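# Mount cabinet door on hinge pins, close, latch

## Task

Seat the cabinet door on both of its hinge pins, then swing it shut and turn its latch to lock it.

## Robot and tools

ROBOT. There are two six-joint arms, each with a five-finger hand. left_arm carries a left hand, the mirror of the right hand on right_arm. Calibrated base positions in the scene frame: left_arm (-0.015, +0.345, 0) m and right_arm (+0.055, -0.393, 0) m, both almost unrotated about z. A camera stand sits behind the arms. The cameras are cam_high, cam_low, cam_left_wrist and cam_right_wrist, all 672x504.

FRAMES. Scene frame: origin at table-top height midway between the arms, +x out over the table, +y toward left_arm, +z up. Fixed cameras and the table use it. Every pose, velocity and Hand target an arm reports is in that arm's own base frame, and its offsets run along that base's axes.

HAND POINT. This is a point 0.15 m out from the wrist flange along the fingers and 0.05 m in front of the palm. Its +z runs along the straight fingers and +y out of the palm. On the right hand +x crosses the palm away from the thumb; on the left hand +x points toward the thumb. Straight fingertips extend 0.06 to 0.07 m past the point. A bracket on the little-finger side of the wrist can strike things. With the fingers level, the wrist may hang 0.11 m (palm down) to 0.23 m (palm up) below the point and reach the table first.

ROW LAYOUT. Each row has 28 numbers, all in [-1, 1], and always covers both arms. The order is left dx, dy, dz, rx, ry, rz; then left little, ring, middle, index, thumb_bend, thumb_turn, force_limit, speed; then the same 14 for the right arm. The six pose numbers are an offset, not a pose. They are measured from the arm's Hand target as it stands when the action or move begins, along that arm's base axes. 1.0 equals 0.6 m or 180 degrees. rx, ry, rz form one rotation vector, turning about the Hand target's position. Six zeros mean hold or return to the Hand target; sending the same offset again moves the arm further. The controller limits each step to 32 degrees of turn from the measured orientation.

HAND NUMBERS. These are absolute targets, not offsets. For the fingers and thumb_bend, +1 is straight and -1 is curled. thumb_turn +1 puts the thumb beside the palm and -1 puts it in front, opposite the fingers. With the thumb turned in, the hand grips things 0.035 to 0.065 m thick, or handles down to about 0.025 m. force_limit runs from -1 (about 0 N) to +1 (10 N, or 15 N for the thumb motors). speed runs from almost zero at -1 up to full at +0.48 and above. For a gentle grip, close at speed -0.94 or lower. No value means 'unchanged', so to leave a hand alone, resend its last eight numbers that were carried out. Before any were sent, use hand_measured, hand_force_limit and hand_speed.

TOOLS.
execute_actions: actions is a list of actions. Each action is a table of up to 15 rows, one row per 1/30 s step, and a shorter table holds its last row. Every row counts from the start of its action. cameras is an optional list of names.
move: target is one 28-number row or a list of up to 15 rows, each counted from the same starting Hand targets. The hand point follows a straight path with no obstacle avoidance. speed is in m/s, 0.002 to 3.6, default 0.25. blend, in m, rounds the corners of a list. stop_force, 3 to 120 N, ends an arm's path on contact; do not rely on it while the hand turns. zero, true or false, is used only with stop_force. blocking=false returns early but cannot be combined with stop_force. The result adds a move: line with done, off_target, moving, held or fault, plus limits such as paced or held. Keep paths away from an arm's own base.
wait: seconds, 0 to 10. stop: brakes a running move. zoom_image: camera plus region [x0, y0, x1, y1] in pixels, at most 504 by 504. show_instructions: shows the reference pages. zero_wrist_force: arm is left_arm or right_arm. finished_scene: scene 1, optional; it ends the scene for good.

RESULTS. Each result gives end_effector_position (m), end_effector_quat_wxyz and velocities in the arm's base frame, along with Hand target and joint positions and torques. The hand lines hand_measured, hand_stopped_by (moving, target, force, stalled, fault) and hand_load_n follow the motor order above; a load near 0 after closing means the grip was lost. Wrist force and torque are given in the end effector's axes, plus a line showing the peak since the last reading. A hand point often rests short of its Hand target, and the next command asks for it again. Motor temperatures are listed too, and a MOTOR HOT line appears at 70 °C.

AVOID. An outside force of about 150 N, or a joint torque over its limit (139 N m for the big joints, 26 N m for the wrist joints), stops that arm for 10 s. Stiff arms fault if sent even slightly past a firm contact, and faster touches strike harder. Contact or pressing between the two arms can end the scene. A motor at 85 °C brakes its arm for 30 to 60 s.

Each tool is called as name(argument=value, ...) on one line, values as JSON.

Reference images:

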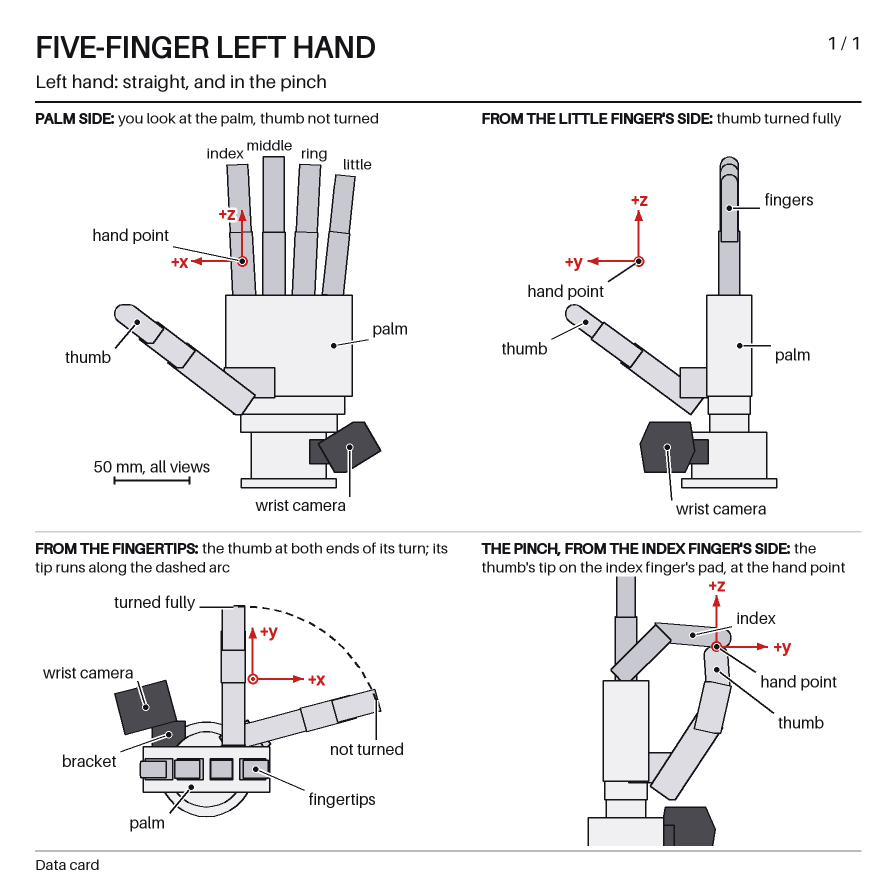

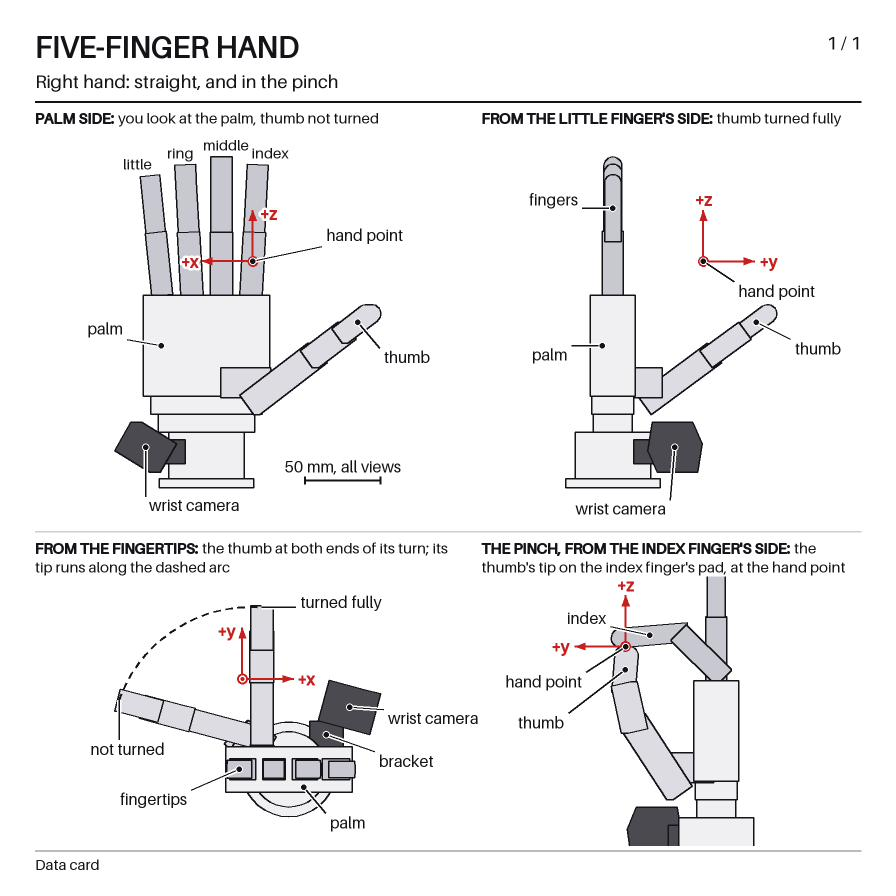

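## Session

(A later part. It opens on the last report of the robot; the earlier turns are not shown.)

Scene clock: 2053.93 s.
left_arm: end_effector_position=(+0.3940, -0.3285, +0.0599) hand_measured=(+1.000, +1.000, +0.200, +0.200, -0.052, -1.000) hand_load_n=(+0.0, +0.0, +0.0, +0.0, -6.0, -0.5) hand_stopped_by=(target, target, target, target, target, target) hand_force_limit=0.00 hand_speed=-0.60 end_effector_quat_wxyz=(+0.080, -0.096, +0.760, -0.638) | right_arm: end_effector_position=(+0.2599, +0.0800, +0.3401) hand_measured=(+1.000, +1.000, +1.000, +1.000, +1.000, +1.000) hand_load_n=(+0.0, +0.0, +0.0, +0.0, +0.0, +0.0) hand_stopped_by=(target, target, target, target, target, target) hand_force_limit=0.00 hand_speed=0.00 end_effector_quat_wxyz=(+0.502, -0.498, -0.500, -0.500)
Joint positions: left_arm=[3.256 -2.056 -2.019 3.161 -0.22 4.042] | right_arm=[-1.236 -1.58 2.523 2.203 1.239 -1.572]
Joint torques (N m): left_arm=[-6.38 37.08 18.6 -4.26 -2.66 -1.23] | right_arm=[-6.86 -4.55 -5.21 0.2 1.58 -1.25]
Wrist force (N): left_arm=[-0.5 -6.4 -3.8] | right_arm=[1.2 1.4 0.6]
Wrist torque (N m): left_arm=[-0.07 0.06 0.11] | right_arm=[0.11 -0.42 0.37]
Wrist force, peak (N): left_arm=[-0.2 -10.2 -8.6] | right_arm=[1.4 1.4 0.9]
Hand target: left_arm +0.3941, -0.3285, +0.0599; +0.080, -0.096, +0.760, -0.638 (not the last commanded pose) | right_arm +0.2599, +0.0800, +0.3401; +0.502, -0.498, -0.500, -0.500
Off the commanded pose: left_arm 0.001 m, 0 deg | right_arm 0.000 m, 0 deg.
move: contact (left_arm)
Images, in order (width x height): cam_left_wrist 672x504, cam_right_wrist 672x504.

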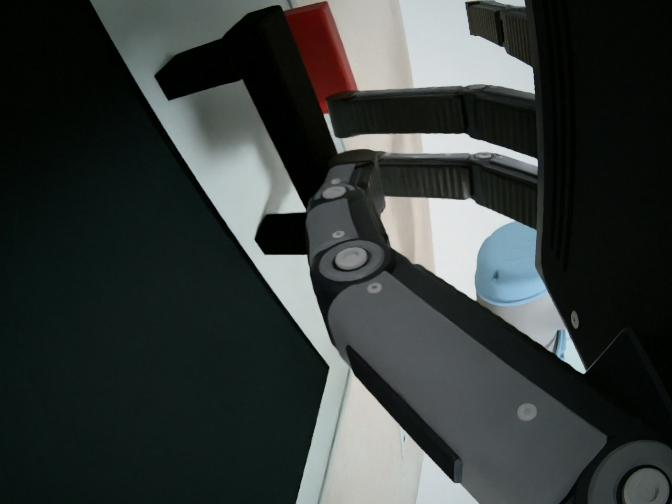

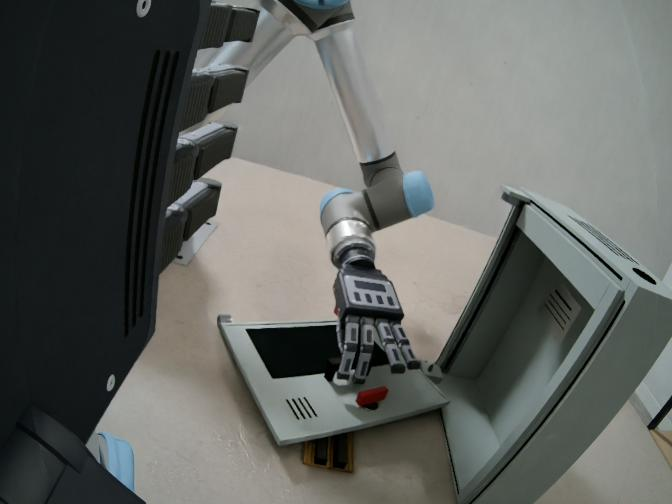

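move(target=[[-0.0022,0.0083,0.0183,0,0,0,1,1,0.35,0.35,-0.05,-1,0,-0.6,0,0,0,0,0,0,1,1,1,1,1,1,0,0]], speed=0.05, cameras=["cam_left_wrist"])

move(target=[[-0.0018,0.0075,-0.0438,0,0,0,1,1,0.35,0.35,-0.05,-1,0,-0.6,0,0,0,0,0,0,1,1,1,1,1,1,0,0]], speed=0.02, stop_force=5, cameras=["cam_left_wrist", "cam_right_wrist"])

zoom_image(camera="cam_left_wrist", region=[150, 0, 470, 300])

Scene clock: 2069.90 s.
left_arm: end_effector_position=(+0.3928, -0.3235, +0.0709) hand_measured=(+1.000, +1.000, +0.350, +0.350, -0.050, -1.000) hand_load_n=(+0.0, +0.0, +0.0, +0.0, +0.0, +0.0) hand_stopped_by=(target, target, target, target, target, target) hand_force_limit=0.00 hand_speed=-0.60 end_effector_quat_wxyz=(+0.080, -0.096, +0.760, -0.638) | right_arm: end_effector_position=(+0.2599, +0.0800, +0.3401) hand_measured=(+1.000, +1.000, +1.000, +1.000, +1.000, +1.000) hand_load_n=(+0.0, +0.5, +0.0, +0.0, +0.0, +0.0) hand_stopped_by=(target, target, target, target, target, target) hand_force_limit=0.00 hand_speed=0.00 end_effector_quat_wxyz=(+0.502, -0.498, -0.500, -0.500)
Joint positions: left_arm=[3.27 -2.042 -2.015 3.091 -0.212 4.096] | right_arm=[-1.236 -1.58 2.523 2.203 1.239 -1.572]
Joint torques (N m): left_arm=[6.72 31.62 24.49 -4.88 4 1.56] | right_arm=[-7.64 -4.8 -6.64 0.19 1.63 -1.26]
Wrist force (N): left_arm=[-0.5 0.6 -0.2] | right_arm=[1.3 1.3 0.9]
Wrist torque (N m): left_arm=[0.10 0.09 -0.16] | right_arm=[0.08 -0.44 0.37]
Wrist force, peak (N): left_arm=[-0.5 -7.1 -4.1] | right_arm=[1.6 1.6 0.4]
Hand target: left_arm +0.3927, -0.3235, +0.0709; +0.080, -0.096, +0.760, -0.638 | right_arm +0.2599, +0.0800, +0.3401; +0.502, -0.498, -0.500, -0.500
Off the commanded pose: left_arm 0.000 m, 0 deg | right_arm 0.000 m, 0 deg.
move: done
Images, in order (width x height): cam_left_wrist 672x504.

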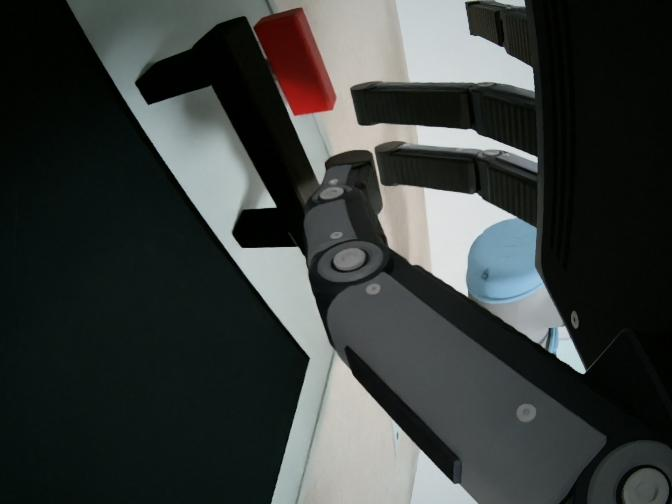

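Scene clock: 2071.77 s.
left_arm: end_effector_position=(+0.3922, -0.3215, +0.0588) hand_measured=(+1.000, +1.000, +0.350, +0.350, -0.052, -1.000) hand_load_n=(+0.0, +0.0, +0.0, +0.0, -4.0, -0.5) hand_stopped_by=(target, target, target, target, target, target) hand_force_limit=0.00 hand_speed=-0.60 end_effector_quat_wxyz=(+0.080, -0.096, +0.760, -0.638) | right_arm: end_effector_position=(+0.2599, +0.0800, +0.3401) hand_measured=(+1.000, +1.000, +1.000, +1.000, +1.000, +1.000) hand_load_n=(+0.0, +0.0, +0.0, +0.0, +0.0, +0.0) hand_stopped_by=(target, target, target, target, target, target) hand_force_limit=0.00 hand_speed=0.00 end_effector_quat_wxyz=(+0.502, -0.498, -0.500, -0.500)
Joint positions: left_arm=[3.277 -2.072 -2.02 3.102 -0.209 4.12] | right_arm=[-1.236 -1.58 2.523 2.203 1.239 -1.572]
Joint torques (N m): left_arm=[-6.45 39.04 23.3 -4.52 -2.18 -1.4] | right_arm=[-7.32 -4.97 -6.52 0.2 1.47 -1.32]
Wrist force (N): left_arm=[-0.3 -3.4 -1.6] | right_arm=[1.1 1.1 0.8]
Wrist torque (N m): left_arm=[0.04 0.04 0.11] | right_arm=[0.04 -0.43 0.36]
Wrist force, peak (N): left_arm=[-0.4 -7.7 -3.1] | right_arm=[1.6 1.4 0.6]
Hand target: left_arm +0.3922, -0.3215, +0.0588; +0.080, -0.096, +0.760, -0.638 (not the last commanded pose) | right_arm +0.2599, +0.0800, +0.3401; +0.502, -0.498, -0.500, -0.500
Off the commanded pose: left_arm 0.014 m, 0 deg | right_arm 0.000 m, 0 deg.
move: contact (left_arm)
Images, in order (width x height): cam_left_wrist 672x504, cam_right_wrist 672x504.

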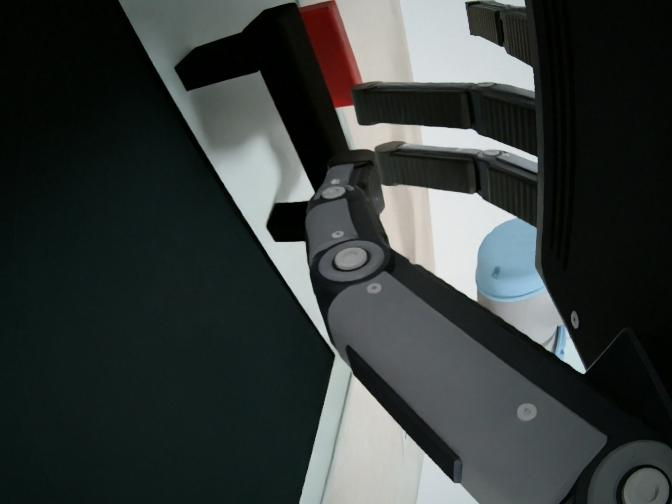

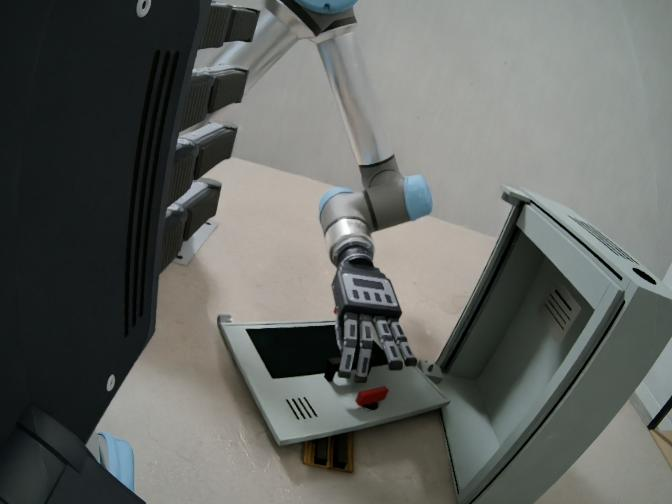

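Scaled by 1.575 from the camera's 672x504 image, which has a finer 960x720 frame.

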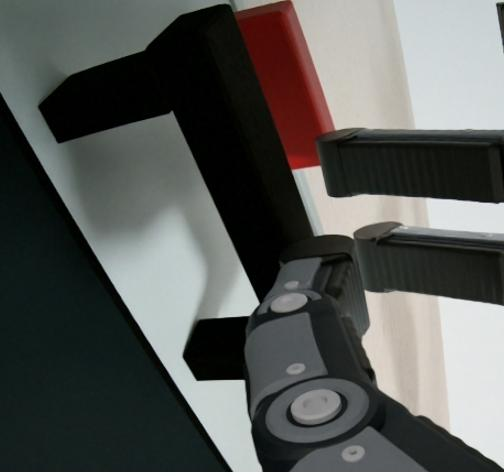

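move(target=[[-0.0022,0.0083,0.0183,0,0,0,1,1,0.35,0.35,-0.05,-1,0,-0.6,0,0,0,0,0,0,1,1,1,1,1,1,0,0]], speed=0.05, cameras=[])

move(target=[[-0.0014,0.0057,-0.0327,0,0,0,1,1,0.35,0.35,-0.05,-1,0,-0.6,0,0,0,0,0,0,1,1,1,1,1,1,0,0]], speed=0.02, stop_force=5, cameras=["cam_left_wrist", "cam_right_wrist"])

zoom_image(camera="cam_left_wrist", region=[150, 0, 470, 300])

Scene clock: 2089.87 s.
left_arm: end_effector_position=(+0.3909, -0.3165, +0.0698) hand_measured=(+1.000, +1.000, +0.350, +0.350, -0.050, -1.000) hand_load_n=(+0.0, +0.0, +0.0, +0.0, +0.0, +0.0) hand_stopped_by=(target, target, target, target, target, target) hand_force_limit=0.00 hand_speed=-0.60 end_effector_quat_wxyz=(+0.080, -0.096, +0.760, -0.638) | right_arm: end_effector_position=(+0.2599, +0.0800, +0.3401) hand_measured=(+1.000, +1.000, +1.000, +1.000, +1.000, +1.000) hand_load_n=(+0.0, +0.0, +0.0, +0.0, +0.0, +0.0) hand_stopped_by=(target, target, target, target, target, target) hand_force_limit=0.00 hand_speed=0.00 end_effector_quat_wxyz=(+0.502, -0.498, -0.500, -0.500)
Joint positions: left_arm=[3.291 -2.06 -2.016 3.027 -0.201 4.181] | right_arm=[-1.236 -1.58 2.523 2.203 1.239 -1.572]
Joint torques (N m): left_arm=[6.37 24.47 24.45 -5.04 4.05 1.59] | right_arm=[-7.11 -4.47 -6.37 0.27 1.46 -1.39]
Wrist force (N): left_arm=[-0.7 0.6 -0.9] | right_arm=[1.2 1.2 0.6]
Wrist torque (N m): left_arm=[0.14 0.05 -0.19] | right_arm=[0.08 -0.44 0.36]
Wrist force, peak (N): left_arm=[-0.4 -3.8 -1.9] | right_arm=[1.7 1.5 0.8]
Hand target: left_arm +0.3909, -0.3165, +0.0698; +0.080, -0.096, +0.760, -0.638 | right_arm +0.2599, +0.0800, +0.3401; +0.502, -0.498, -0.500, -0.500
Off the commanded pose: left_arm 0.000 m, 0 deg | right_arm 0.000 m, 0 deg.
move: done
No camera images: "cameras" was empty.

Scene clock: 2091.93 s.
left_arm: end_effector_position=(+0.3900, -0.3131, +0.0502) hand_measured=(+1.000, +1.000, +0.350, +0.350, -0.050, -1.000) hand_load_n=(+0.0, +0.0, +0.0, +0.0, +0.0, +0.0) hand_stopped_by=(target, target, target, target, target, target) hand_force_limit=0.00 hand_speed=-0.60 end_effector_quat_wxyz=(+0.080, -0.096, +0.760, -0.638) | right_arm: end_effector_position=(+0.2599, +0.0800, +0.3401) hand_measured=(+1.000, +1.000, +1.000, +1.000, +1.000, +1.000) hand_load_n=(+0.0, +0.0, +0.0, +0.0, +0.0, +0.0) hand_stopped_by=(target, target, target, target, target, target) hand_force_limit=0.00 hand_speed=0.00 end_effector_quat_wxyz=(+0.502, -0.498, -0.500, -0.500)
Joint positions: left_arm=[3.301 -2.112 -2.022 3.039 -0.196 4.227] | right_arm=[-1.236 -1.58 2.523 2.203 1.239 -1.572]
Joint torques (N m): left_arm=[6.69 26.53 9.91 -5.01 4.05 1.59] | right_arm=[-7.28 -5.52 -6.1 0.2 1.64 -1.33]
Wrist force (N): left_arm=[-0.8 0.5 -0.7] | right_arm=[1.3 1.1 0.5]
Wrist torque (N m): left_arm=[0.13 0.05 -0.20] | right_arm=[0.06 -0.44 0.36]
Wrist force, peak (N): left_arm=[-1.4 0.5 -0.5] | right_arm=[1.4 1.4 0.7]
Hand target: left_arm +0.3901, -0.3131, +0.0502; +0.080, -0.096, +0.760, -0.638 | right_arm +0.2599, +0.0800, +0.3401; +0.502, -0.498, -0.500, -0.500
Off the commanded pose: left_arm 0.000 m, 0 deg | right_arm 0.000 m, 0 deg.
move: done
Images, in order (width x height): cam_left_wrist 672x504, cam_right_wrist 672x504.

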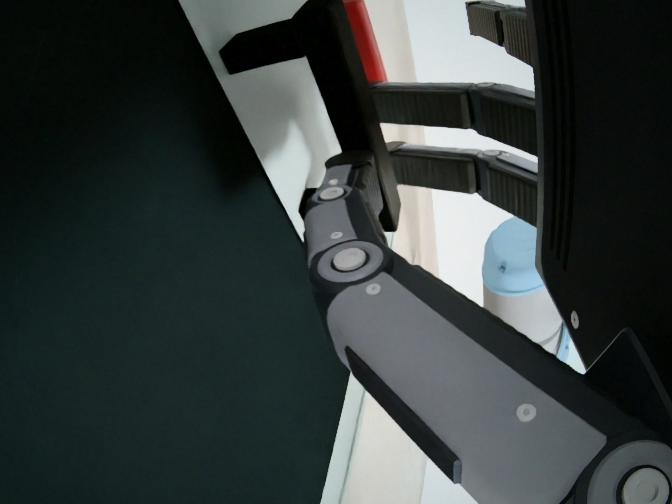

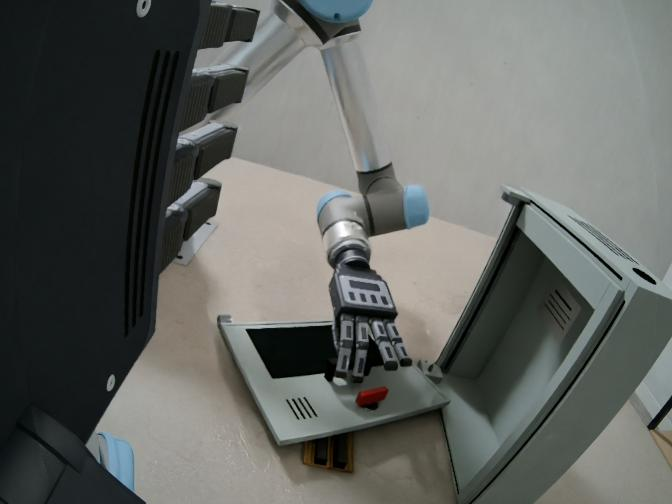

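Scaled by 1.575 from the camera's 672x504 image, which has a finer 960x720 frame.

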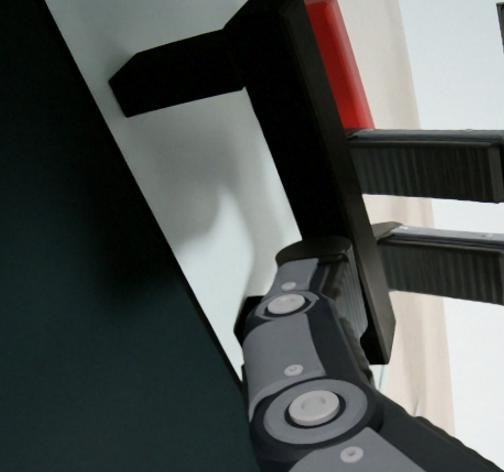

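move(target=[[0.0049,-0.0191,-0.0035,0,0,0,1,1,0.35,0.35,-0.05,-1,0,-0.6,0,0,0,0,0,0,1,1,1,1,1,1,0,0]], speed=0.01, stop_force=3.5, cameras=["cam_left_wrist", "cam_right_wrist"])

zoom_image(camera="cam_left_wrist", region=[150, 0, 470, 300])

Scene clock: 2100.87 s.
left_arm: end_effector_position=(+0.3930, -0.3245, +0.0481) hand_measured=(+1.000, +1.000, +0.350, +0.350, -0.050, -1.000) hand_load_n=(+0.0, +0.0, +0.0, +0.0, -0.5, +0.0) hand_stopped_by=(target, target, target, target, target, target) hand_force_limit=0.00 hand_speed=-0.60 end_effector_quat_wxyz=(+0.080, -0.096, +0.760, -0.638) | right_arm: end_effector_position=(+0.2599, +0.0800, +0.3401) hand_measured=(+1.000, +1.000, +1.000, +1.000, +1.000, +1.000) hand_load_n=(+0.0, +0.0, +0.0, +0.0, +0.0, +0.0) hand_stopped_by=(target, target, target, target, target, target) hand_force_limit=0.00 hand_speed=0.00 end_effector_quat_wxyz=(+0.502, -0.498, -0.500, -0.500)
Joint positions: left_arm=[3.268 -2.089 -2.024 3.156 -0.214 4.085] | right_arm=[-1.236 -1.58 2.523 2.203 1.239 -1.572]
Joint torques (N m): left_arm=[-6.89 40.83 -2.56 0.87 -1.64 -1.42] | right_arm=[-6.71 -4.33 -6.92 0.21 1.47 -1.31]
Wrist force (N): left_arm=[-0.7 -0.8 -3.7] | right_arm=[1.2 1.3 0.8]
Wrist torque (N m): left_arm=[0.08 -0.03 0.07] | right_arm=[0.08 -0.43 0.37]
Wrist force, peak (N): left_arm=[-0.7 -0.7 -4.0] | right_arm=[1.4 1.5 1.0]
Hand target: left_arm +0.3930, -0.3245, +0.0481; +0.080, -0.096, +0.760, -0.638 | right_arm +0.2599, +0.0800, +0.3401; +0.502, -0.498, -0.500, -0.500
Off the commanded pose: left_arm 0.000 m, 0 deg | right_arm 0.000 m, 0 deg.
move: done
Images, in order (width x height): cam_left_wrist 672x504, cam_right_wrist 672x504.

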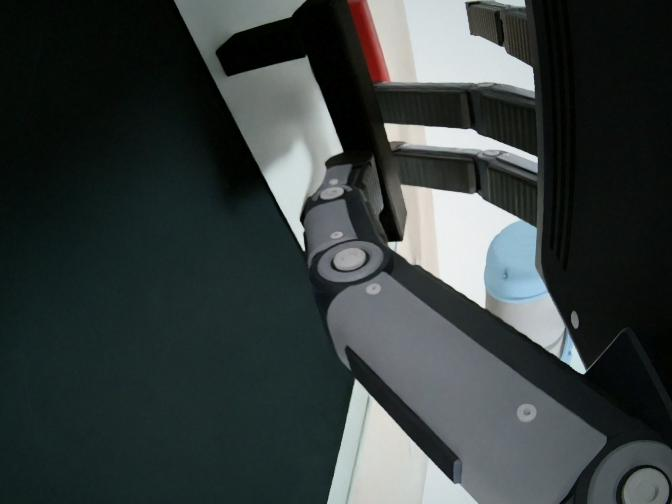

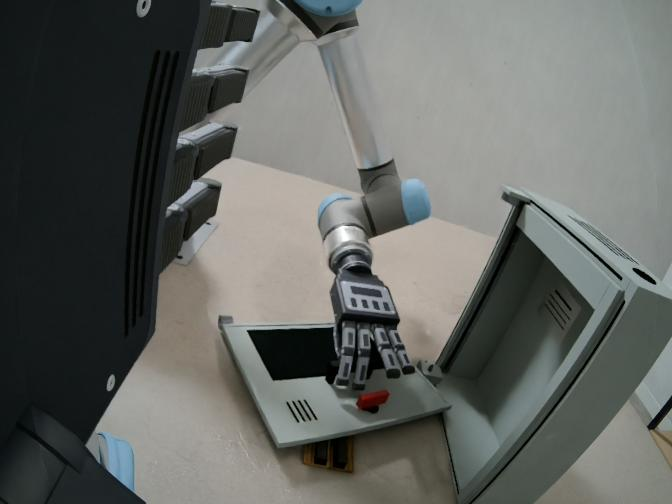

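Scaled by 1.575 from the camera's 672x504 image, which has a finer 960x720 frame.

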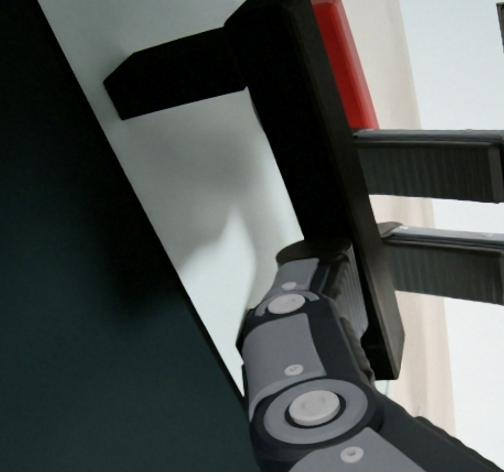

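execute_actions(actions=[[[0,0,0,0,0,0,1,1,-0.5,-0.5,-0.05,-1,0.2,-0.88,0,0,0,0,0,0,1,1,1,1,1,1,0,0]],[[0,0,0,0,0,0,1,1,-0.5,-0.5,-0.05,-1,0.2,-0.88,0,0,0,0,0,0,1,1,1,1,1,1,0,0]],[[0,0,0,0,0,0,1,1,-0.5,-0.5,-0.05,-1,0.2,-0.88,0,0,0,0,0,0,1,1,1,1,1,1,0,0]],[[0,0,0,0,0,0,1,1,-0.5,-0.5,-0.05,-1,0.2,-0.88,0,0,0,0,0,0,1,1,1,1,1,1,0,0]]], cameras=[])

execute_actions(actions=[[[0,0,0,0,0,0,1,1,-0.6,-0.6,-0.05,-1,0.85,-0.9,0,0,0,0,0,0,1,1,1,1,1,1,0,0]],[[0,0,0,0,0,0,1,1,-0.6,-0.6,-0.05,-1,0.85,-0.9,0,0,0,0,0,0,1,1,1,1,1,1,0,0]]], cameras=["cam_left_wrist", "cam_right_wrist"])

zoom_image(camera="cam_left_wrist", region=[150, 0, 470, 300])

Scene clock: 2112.77 s.
left_arm: end_effector_position=(+0.3930, -0.3245, +0.0481) hand_measured=(+1.000, +1.000, +0.040, +0.152, -0.050, -1.000) hand_load_n=(-0.5, +0.0, +5.5, +2.5, +0.0, +0.0) hand_stopped_by=(target, target, force, force, target, target) hand_force_limit=0.20 hand_speed=-0.88 end_effector_quat_wxyz=(+0.080, -0.096, +0.760, -0.638) | right_arm: end_effector_position=(+0.2599, +0.0800, +0.3401) hand_measured=(+1.000, +1.000, +1.000, +1.000, +1.000, +1.000) hand_load_n=(+0.0, +0.0, +0.0, +0.0, +0.0, +0.0) hand_stopped_by=(target, target, target, target, target, target) hand_force_limit=0.00 hand_speed=0.00 end_effector_quat_wxyz=(+0.502, -0.498, -0.500, -0.500)
Joint positions: left_arm=[3.268 -2.088 -2.024 3.157 -0.214 4.085] | right_arm=[-1.236 -1.58 2.523 2.203 1.239 -1.572]
Joint torques (N m): left_arm=[3.61 29.75 -1.99 0.69 -0.31 0.62] | right_arm=[-7.52 -4.72 -6.89 0.28 1.37 -1.25]
Wrist force (N): left_arm=[0.0 -7.4 0.1] | right_arm=[1.5 1.3 1.0]
Wrist torque (N m): left_arm=[-0.07 -0.05 0.14] | right_arm=[0.07 -0.48 0.39]
Wrist force, peak (N): left_arm=[-0.4 -7.6 0.4] | right_arm=[1.4 1.5 1.1]
Hand target: left_arm +0.3930, -0.3245, +0.0481; +0.080, -0.096, +0.760, -0.638 | right_arm +0.2599, +0.0800, +0.3401; +0.502, -0.498, -0.500, -0.500
Off the commanded pose: left_arm 0.000 m, 0 deg | right_arm 0.000 m, 0 deg.
Step readings (end_effector_position of left_arm | right_arm):
0: (+0.3930, -0.3245, +0.0481) | (+0.2599, +0.0800, +0.3401)
1: (+0.3930, -0.3245, +0.0481) | (+0.2599, +0.0800, +0.3401)
2: (+0.3930, -0.3245, +0.0481) | (+0.2599, +0.0800, +0.3401)
4: (+0.3930, -0.3245, +0.0481) | (+0.2599, +0.0800, +0.3401)
8: (+0.3930, -0.3245, +0.0481) | (+0.2599, +0.0800, +0.3401)
15: (+0.3930, -0.3245, +0.0481) | (+0.2599, +0.0800, +0.3401)
16: (+0.3930, -0.3245, +0.0481) | (+0.2599, +0.0800, +0.3401)
17: (+0.3930, -0.3245, +0.0481) | (+0.2599, +0.0800, +0.3401)
19: (+0.3930, -0.3245, +0.0481) | (+0.2599, +0.0800, +0.3401)
23: (+0.3930, -0.3245, +0.0481) | (+0.2599, +0.0800, +0.3401)
30: (+0.3930, -0.3245, +0.0481) | (+0.2599, +0.0800, +0.3401)
31: (+0.3930, -0.3245, +0.0481) | (+0.2599, +0.0800, +0.3401)
32: (+0.3930, -0.3245, +0.0481) | (+0.2599, +0.0800, +0.3401)
34: (+0.3930, -0.3245, +0.0481) | (+0.2599, +0.0800, +0.3401)
38: (+0.3930, -0.3245, +0.0481) | (+0.2599, +0.0800, +0.3401)
45: (+0.3930, -0.3245, +0.0481) | (+0.2599, +0.0800, +0.3401)
46: (+0.3930, -0.3245, +0.0481) | (+0.2599, +0.0800, +0.3401)
47: (+0.3930, -0.3245, +0.0481) | (+0.2599, +0.0800, +0.3401)
49: (+0.3930, -0.3245, +0.0481) | (+0.2599, +0.0800, +0.3401)
53: (+0.3930, -0.3245, +0.0481) | (+0.2599, +0.0800, +0.3401)
60: (+0.3930, -0.3245, +0.0481) | (+0.2599, +0.0800, +0.3401)
No camera images: "cameras" was empty.

Scene clock: 2113.97 s.
left_arm: end_effector_position=(+0.3930, -0.3245, +0.0481) hand_measured=(+1.000, +1.000, +0.026, +0.120, -0.050, -1.000) hand_load_n=(+0.0, +0.0, +7.5, +8.5, +1.5, -1.0) hand_stopped_by=(target, target, force, force, target, target) hand_force_limit=0.85 hand_speed=-0.90 end_effector_quat_wxyz=(+0.080, -0.096, +0.760, -0.638) | right_arm: end_effector_position=(+0.2599, +0.0800, +0.3401) hand_measured=(+1.000, +1.000, +1.000, +1.000, +1.000, +1.000) hand_load_n=(+0.0, +0.0, +0.0, +0.0, +0.0, +0.0) hand_stopped_by=(target, target, target, target, target, target) hand_force_limit=0.00 hand_speed=0.00 end_effector_quat_wxyz=(+0.502, -0.498, -0.500, -0.500)
Joint positions: left_arm=[3.268 -2.088 -2.024 3.157 -0.214 4.085] | right_arm=[-1.236 -1.58 2.523 2.203 1.239 -1.572]
Joint torques (N m): left_arm=[3.09 22.83 -1.5 0.58 0.22 1.29] | right_arm=[-7.15 -4.71 -7.02 0.29 1.52 -1.21]
Wrist force (N): left_arm=[-0.9 -14.7 -1.6] | right_arm=[1.1 1.1 0.8]
Wrist torque (N m): left_arm=[-0.13 -0.22 0.14] | right_arm=[0.05 -0.42 0.36]
Wrist force, peak (N): left_arm=[-0.7 -15.1 -2.0] | right_arm=[1.3 1.6 0.8]
Hand target: left_arm +0.3930, -0.3245, +0.0481; +0.080, -0.096, +0.760, -0.638 | right_arm +0.2599, +0.0800, +0.3401; +0.502, -0.498, -0.500, -0.500
Off the commanded pose: left_arm 0.000 m, 0 deg | right_arm 0.000 m, 0 deg.
Step readings (end_effector_position of left_arm | right_arm):
0: (+0.3930, -0.3245, +0.0481) | (+0.2599, +0.0800, +0.3401)
1: (+0.3930, -0.3245, +0.0481) | (+0.2599, +0.0800, +0.3401)
2: (+0.3930, -0.3245, +0.0481) | (+0.2599, +0.0800, +0.3401)
4: (+0.3930, -0.3245, +0.0481) | (+0.2599, +0.0800, +0.3401)
8: (+0.3930, -0.3245, +0.0481) | (+0.2599, +0.0800, +0.3401)
15: (+0.3930, -0.3245, +0.0481) | (+0.2599, +0.0800, +0.3401)
16: (+0.3930, -0.3245, +0.0481) | (+0.2599, +0.0800, +0.3401)
17: (+0.3930, -0.3245, +0.0481) | (+0.2599, +0.0800, +0.3401)
19: (+0.3930, -0.3245, +0.0481) | (+0.2599, +0.0800, +0.3401)
23: (+0.3930, -0.3245, +0.0481) | (+0.2599, +0.0800, +0.3401)
30: (+0.3930, -0.3245, +0.0481) | (+0.2599, +0.0800, +0.3401)
Images, in order (width x height): cam_left_wrist 672x504, cam_right_wrist 672x504.

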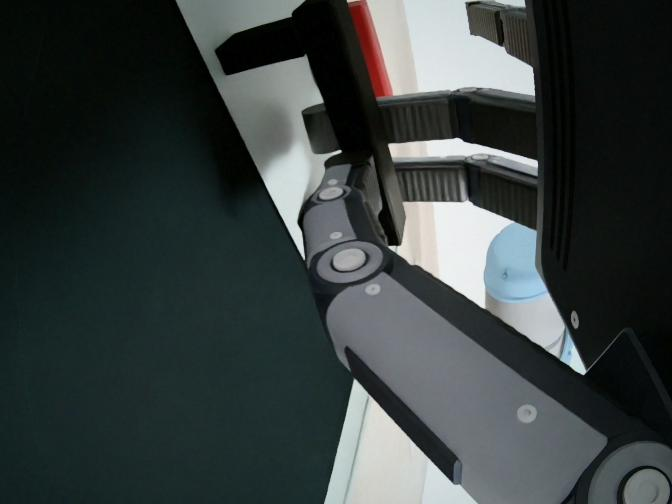

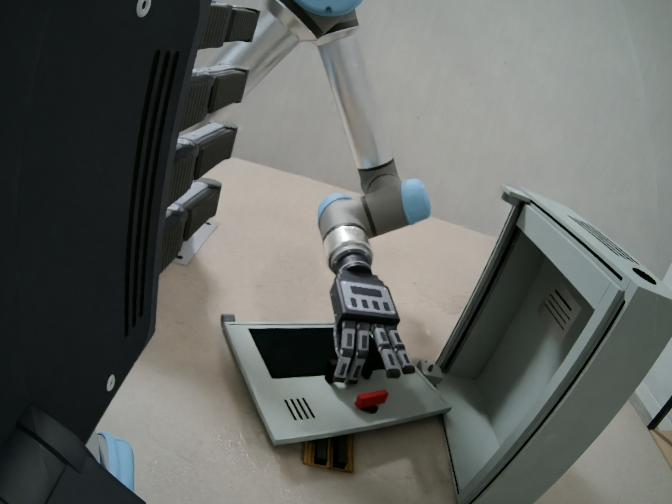

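Scaled by 1.575 from the camera's 672x504 image, which has a finer 960x720 frame.

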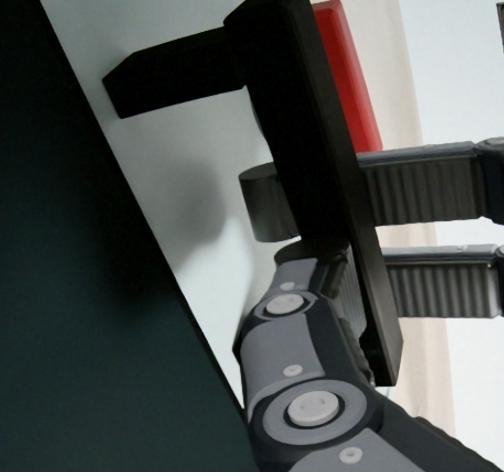

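execute_actions(actions=[])

Scene clock: 2148.07 s.
left_arm: end_effector_position=(+0.3930, -0.3245, +0.0481) hand_measured=(+1.000, +1.000, +0.026, +0.120, -0.050, -1.000) hand_load_n=(+0.0, +0.0, +7.5, +8.5, +1.5, -1.0) hand_stopped_by=(target, target, force, force, target, target) hand_force_limit=0.85 hand_speed=-0.90 end_effector_quat_wxyz=(+0.080, -0.096, +0.760, -0.638) | right_arm: end_effector_position=(+0.2599, +0.0800, +0.3401) hand_measured=(+1.000, +1.000, +1.000, +1.000, +1.000, +1.000) hand_load_n=(+0.0, +0.0, +0.0, +0.0, +0.0, +0.0) hand_stopped_by=(target, target, target, target, target, target) hand_force_limit=0.00 hand_speed=0.00 end_effector_quat_wxyz=(+0.502, -0.498, -0.500, -0.500)
Joint positions: left_arm=[3.268 -2.089 -2.024 3.157 -0.214 4.085] | right_arm=[-1.236 -1.58 2.523 2.203 1.239 -1.572]
Joint velocities: within noise
Joint torques (N m): left_arm=[3.36 22.07 -0.37 0.52 0.94 1.18] | right_arm=[-6.58 -5.32 -6.56 0.19 1.48 -1.36]
Motor temperatures (°C): left_arm=[25 33 30 35 32 33] | right_arm=[30 24 32 40 34 37]
Wrist force (N): left_arm=[-1.0 -14.3 -1.4] | right_arm=[1.2 1.1 0.8]
Wrist torque (N m): left_arm=[-0.09 -0.21 0.13] | right_arm=[0.04 -0.43 0.35]
Wrist force, peak (N): left_arm=[-0.8 -15.2 -1.4] | right_arm=[1.4 1.4 1.0]
Hand target: left_arm +0.3930, -0.3245, +0.0481; +0.080, -0.096, +0.760, -0.638 | right_arm +0.2599, +0.0800, +0.3401; +0.502, -0.498, -0.500, -0.500
Off the commanded pose: left_arm 0.000 m, 0 deg | right_arm 0.000 m, 0 deg.

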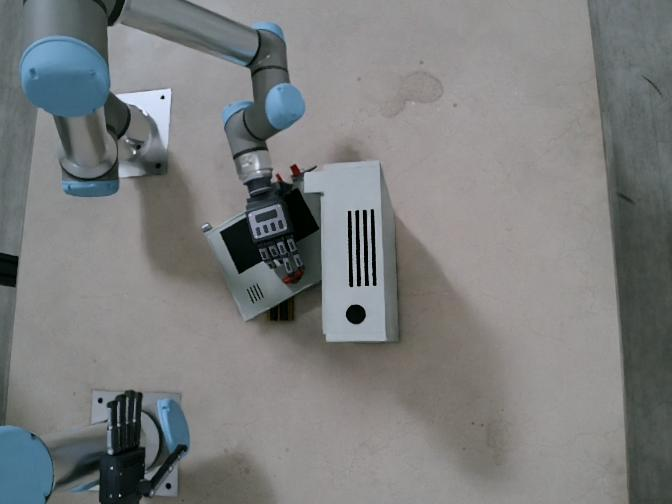

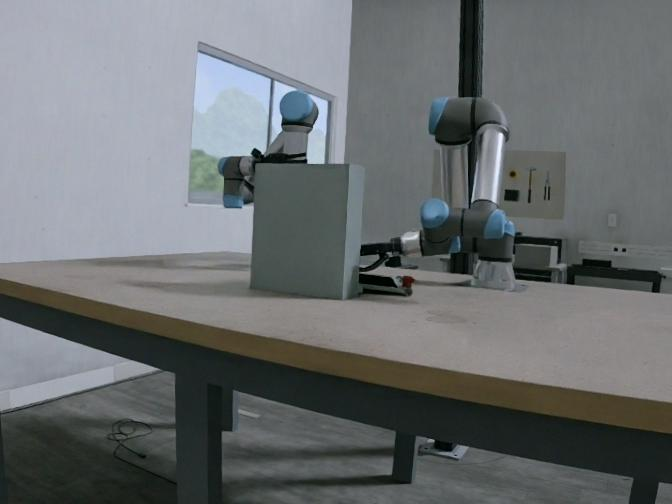

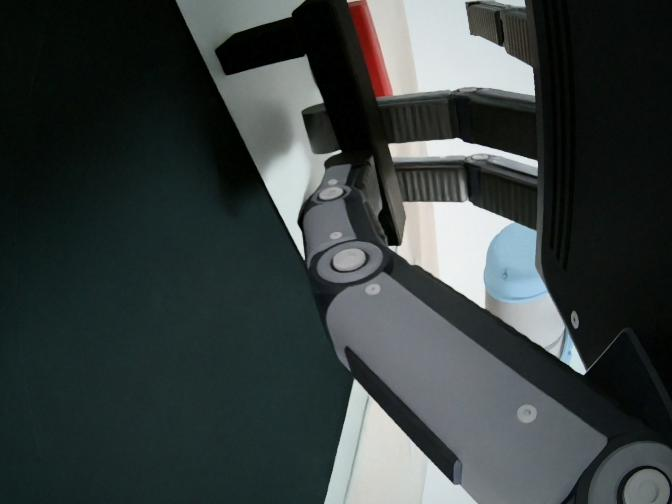

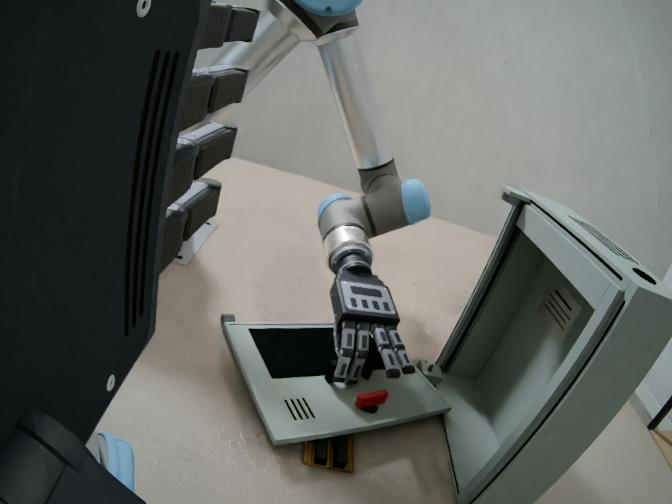

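move(target=[0,0,0.025,0,0,0,1,1,-0.6,-0.6,-0.05,-1,0.85,-0.9,0,0,0,0,0,0,1,1,1,1,1,1,0,0], speed=0.03, cameras=["cam_left_wrist"])

move(target=[0,0,0.025,0,0,0,1,1,-0.6,-0.6,-0.05,-1,0.85,-0.9,0,0,0,0,0,0,1,1,1,1,1,1,0,0], speed=0.03, cameras=["cam_left_wrist", "cam_right_wrist"])

Scene clock: 2156.40 s.
left_arm: end_effector_position=(+0.3930, -0.3245, +0.0630) hand_measured=(+1.000, +1.000, +0.026, +0.118, -0.048, -1.000) hand_load_n=(+0.0, +0.0, +6.0, +0.0, +9.5, +1.0) hand_stopped_by=(target, target, force, force, target, target) hand_force_limit=0.85 hand_speed=-0.90 end_effector_quat_wxyz=(+0.080, -0.096, +0.760, -0.638) | right_arm: end_effector_position=(+0.2599, +0.0800, +0.3401) hand_measured=(+1.000, +1.000, +1.000, +1.000, +1.000, +1.000) hand_load_n=(+0.0, +0.0, +0.0, +0.0, +0.0, +0.0) hand_stopped_by=(target, target, target, target, target, target) hand_force_limit=0.00 hand_speed=0.00 end_effector_quat_wxyz=(+0.502, -0.498, -0.500, -0.500)
Joint positions: left_arm=[3.268 -2.057 -2.018 3.12 -0.214 4.084] | right_arm=[-1.236 -1.58 2.523 2.203 1.239 -1.572]
Joint torques (N m): left_arm=[-3.51 41.58 24.94 -5.29 0.34 1.45] | right_arm=[-6.91 -5.29 -7.16 0.26 1.55 -1.25]
Wrist force (N): left_arm=[-0.4 6.2 0.2] | right_arm=[1.1 0.9 0.8]
Wrist torque (N m): left_arm=[0.24 0.05 -0.27] | right_arm=[0.02 -0.42 0.35]
Wrist force, peak (N): left_arm=[-0.8 -15.3 -1.7] | right_arm=[1.6 1.5 0.7]
Hand target: left_arm +0.3930, -0.3245, +0.0631; +0.080, -0.096, +0.760, -0.638 | right_arm +0.2599, +0.0800, +0.3401; +0.502, -0.498, -0.500, -0.500
Off the commanded pose: left_arm 0.000 m, 0 deg | right_arm 0.000 m, 0 deg.
move: done
Images, in order (width x height): cam_left_wrist 672x504.

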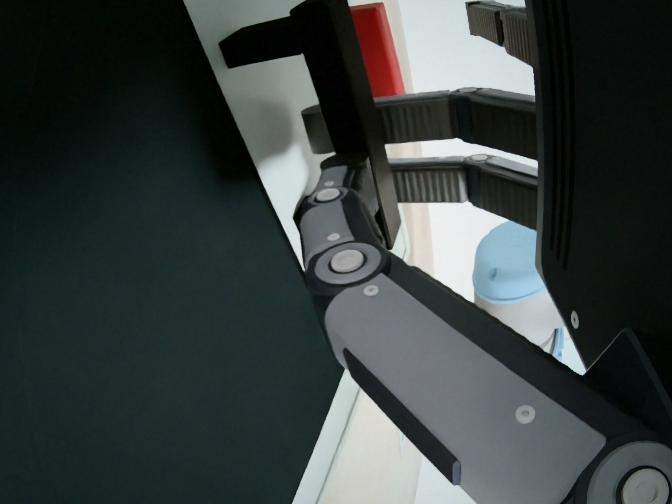

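Scene clock: 2157.37 s.
left_arm: end_effector_position=(+0.3930, -0.3245, +0.0780) hand_measured=(+1.000, +1.000, +0.026, +0.118, -0.048, -1.000) hand_load_n=(+0.0, +0.0, +7.0, +0.0, +12.0, +1.0) hand_stopped_by=(target, target, force, force, target, target) hand_force_limit=0.85 hand_speed=-0.90 end_effector_quat_wxyz=(+0.080, -0.096, +0.760, -0.638) | right_arm: end_effector_position=(+0.2599, +0.0800, +0.3401) hand_measured=(+1.000, +1.000, +1.000, +1.000, +1.000, +1.000) hand_load_n=(+0.0, +0.0, +0.0, +0.0, +0.0, +0.0) hand_stopped_by=(target, target, target, target, target, target) hand_force_limit=0.00 hand_speed=0.00 end_effector_quat_wxyz=(+0.502, -0.498, -0.500, -0.500)
Joint positions: left_arm=[3.268 -2.026 -2.012 3.082 -0.214 4.084] | right_arm=[-1.236 -1.58 2.523 2.203 1.239 -1.572]
Joint torques (N m): left_arm=[-1.44 39.82 25.65 -5.21 0.31 1.62] | right_arm=[-6.7 -4.77 -6.62 0.17 1.5 -1.13]
Wrist force (N): left_arm=[-0.4 6.7 0.4] | right_arm=[1.5 1.4 0.9]
Wrist torque (N m): left_arm=[0.30 0.06 -0.29] | right_arm=[0.08 -0.48 0.39]
Wrist force, peak (N): left_arm=[-0.6 6.7 0.5] | right_arm=[1.5 1.4 0.9]
Hand target: left_arm +0.3930, -0.3245, +0.0781; +0.080, -0.096, +0.760, -0.638 | right_arm +0.2599, +0.0800, +0.3401; +0.502, -0.498, -0.500, -0.500
Off the commanded pose: left_arm 0.000 m, 0 deg | right_arm 0.000 m, 0 deg.
move: done
Images, in order (width x height): cam_left_wrist 672x504, cam_right_wrist 672x504.

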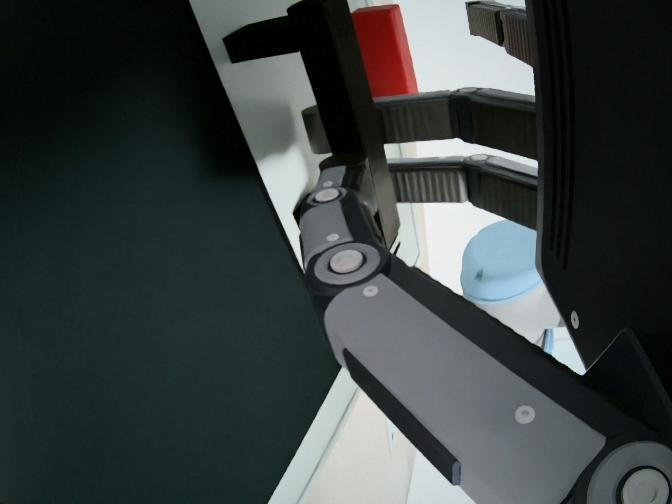

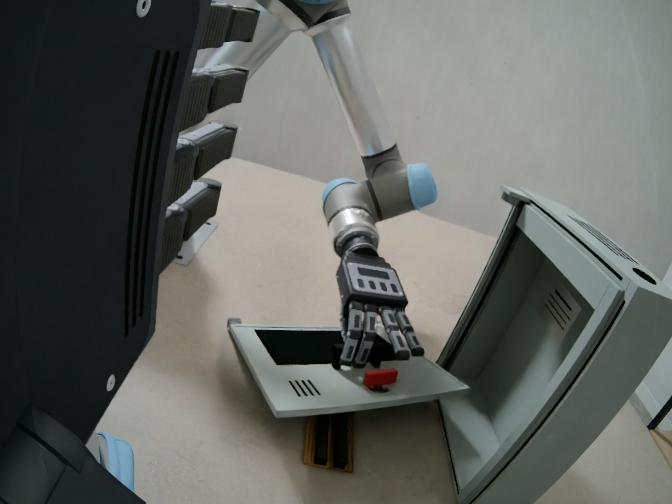

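move(target=[-0.08,0,0.1,0,0,0,1,1,-0.6,-0.6,-0.05,-1,0.85,-0.9,0,0,0,0,0,0,1,1,1,1,1,1,0,0], speed=0.04, cameras=["cam_left_wrist", "cam_right_wrist", "cam_high"])

Scene clock: 2165.33 s.
left_arm: end_effector_position=(+0.3451, -0.3245, +0.1381) hand_measured=(+1.000, +1.000, +0.026, +0.118, -0.046, -1.000) hand_load_n=(+0.0, +0.5, +7.5, +0.0, +14.5, +2.0) hand_stopped_by=(target, target, force, force, target, target) hand_force_limit=0.85 hand_speed=-0.90 end_effector_quat_wxyz=(+0.080, -0.096, +0.760, -0.638) | right_arm: end_effector_position=(+0.2599, +0.0800, +0.3401) hand_measured=(+1.000, +1.000, +1.000, +1.000, +1.000, +1.000) hand_load_n=(+0.0, +0.0, +0.0, +0.0, +0.0, +0.0) hand_stopped_by=(target, target, target, target, target, target) hand_force_limit=0.00 hand_speed=0.00 end_effector_quat_wxyz=(+0.502, -0.498, -0.500, -0.500)
Joint positions: left_arm=[3.288 -1.838 -2.102 2.905 -0.203 4.165] | right_arm=[-1.236 -1.58 2.523 2.203 1.239 -1.572]
Joint torques (N m): left_arm=[5.5 35.37 1.57 -5.43 5.2 1.7] | right_arm=[-6.5 -4.96 -6.89 0.28 1.4 -1.32]
Wrist force (N): left_arm=[-1.0 6.7 0.4] | right_arm=[1.2 1.3 0.7]
Wrist torque (N m): left_arm=[0.28 0.11 -0.30] | right_arm=[0.09 -0.43 0.37]
Wrist force, peak (N): left_arm=[-0.9 7.4 0.2] | right_arm=[1.5 1.6 0.8]
Hand target: left_arm +0.3450, -0.3245, +0.1381; +0.080, -0.096, +0.760, -0.638 | right_arm +0.2599, +0.0800, +0.3401; +0.502, -0.498, -0.500, -0.500
Off the commanded pose: left_arm 0.000 m, 0 deg | right_arm 0.000 m, 0 deg.
move: done
Images, in order (width x height): cam_high 672x504, cam_left_wrist 672x504, cam_right_wrist 672x504.

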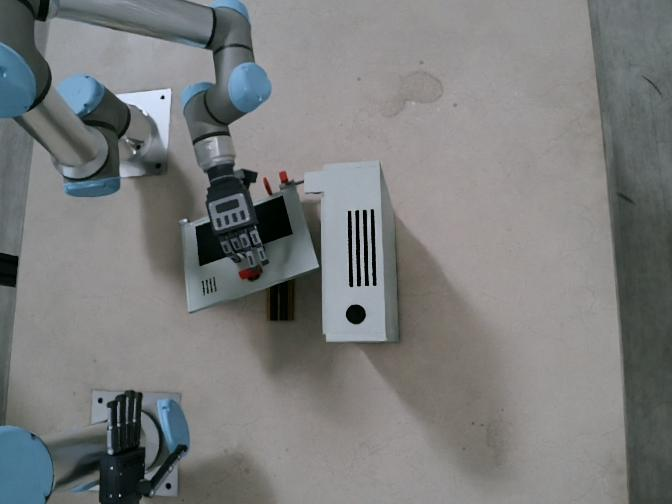

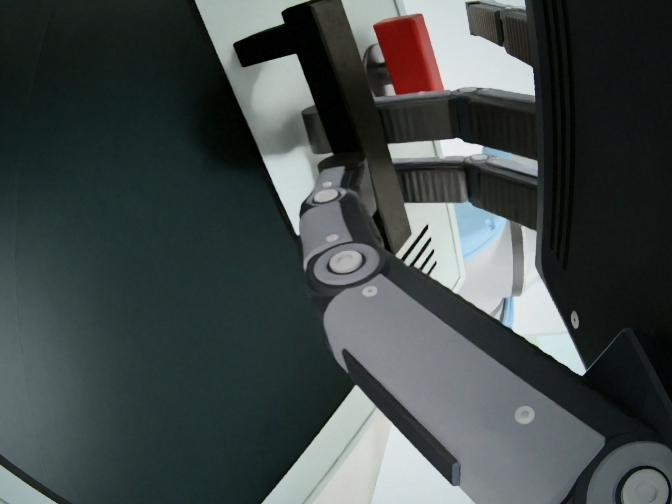

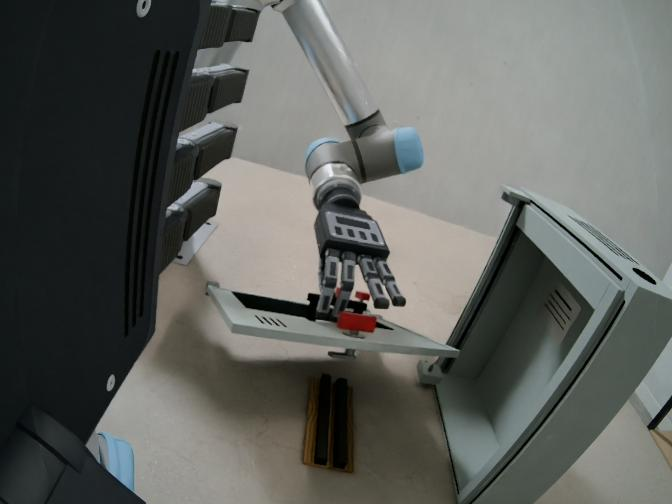

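move(target=[-0.03,0,0.27,0,0,0,1,1,-0.6,-0.6,-0.05,-1,0.85,-0.9,0,0,0,0,0,0,1,1,1,1,1,1,0,0], speed=0.06, cameras=["cam_left_wrist", "cam_right_wrist", "cam_high"])

Scene clock: 2260.77 s.
left_arm: end_effector_position=(+0.3270, -0.3245, +0.3001) hand_measured=(+1.000, +1.000, +0.026, +0.118, -0.046, -1.000) hand_load_n=(+0.0, +0.0, +7.5, +0.0, +14.5, +2.0) hand_stopped_by=(target, target, force, force, target, target) hand_force_limit=0.85 hand_speed=-0.90 end_effector_quat_wxyz=(+0.080, -0.096, +0.760, -0.638) | right_arm: end_effector_position=(+0.2599, +0.0800, +0.3401) hand_measured=(+1.000, +1.000, +1.000, +1.000, +1.000, +1.000) hand_load_n=(+0.0, +0.0, +0.0, +0.0, +0.0, +0.0) hand_stopped_by=(target, target, target, target, target, target) hand_force_limit=0.00 hand_speed=0.00 end_effector_quat_wxyz=(+0.502, -0.498, -0.500, -0.500)
Joint positions: left_arm=[3.297 -1.574 -1.925 2.425 -0.198 4.206] | right_arm=[-1.236 -1.58 2.523 2.203 1.239 -1.572]
Joint torques (N m): left_arm=[5.84 27.61 32.77 -5.54 5.27 1.59] | right_arm=[-6.62 -4.48 -7.21 0.16 1.43 -1.27]
Wrist force (N): left_arm=[-1.1 7.1 0.0] | right_arm=[1.2 1.4 0.8]
Wrist torque (N m): left_arm=[0.38 0.07 -0.35] | right_arm=[0.09 -0.43 0.37]
Wrist force, peak (N): left_arm=[-1.6 7.5 -0.2] | right_arm=[1.5 1.5 0.9]
Hand target: left_arm +0.3270, -0.3245, +0.3001; +0.080, -0.096, +0.760, -0.638 | right_arm +0.2599, +0.0800, +0.3401; +0.502, -0.498, -0.500, -0.500
Off the commanded pose: left_arm 0.000 m, 0 deg | right_arm 0.000 m, 0 deg.
move: done
Images, in order (width x height): cam_high 672x504, cam_left_wrist 672x504, cam_right_wrist 672x504.

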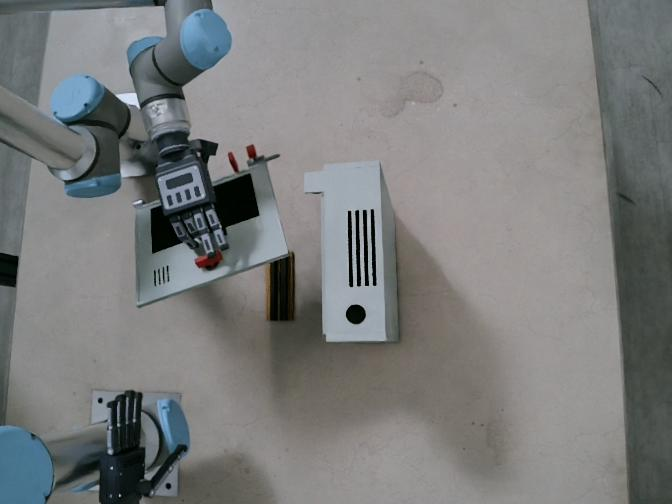

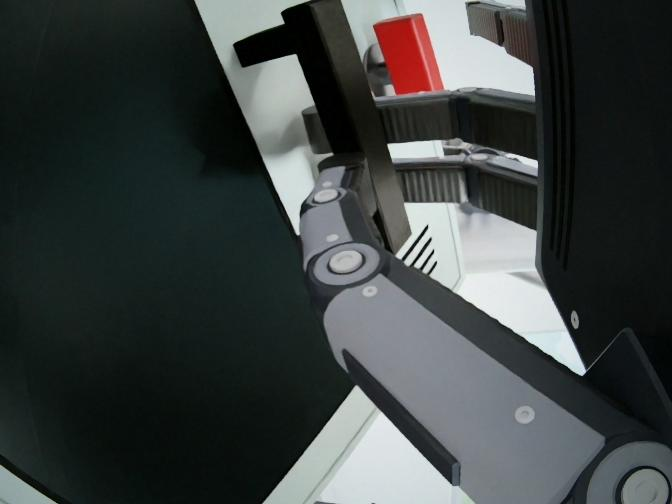

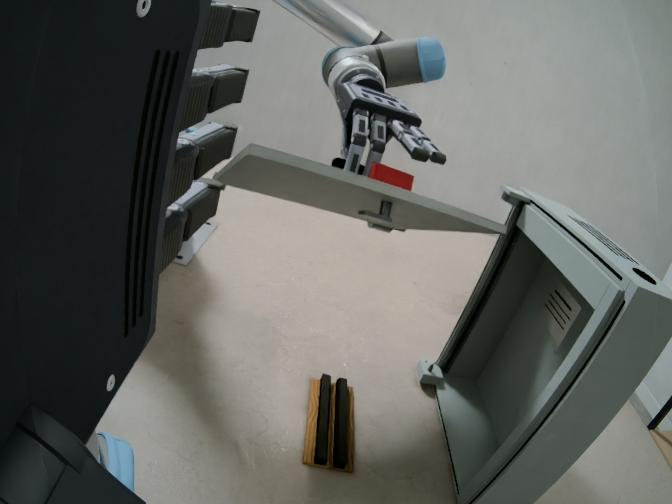

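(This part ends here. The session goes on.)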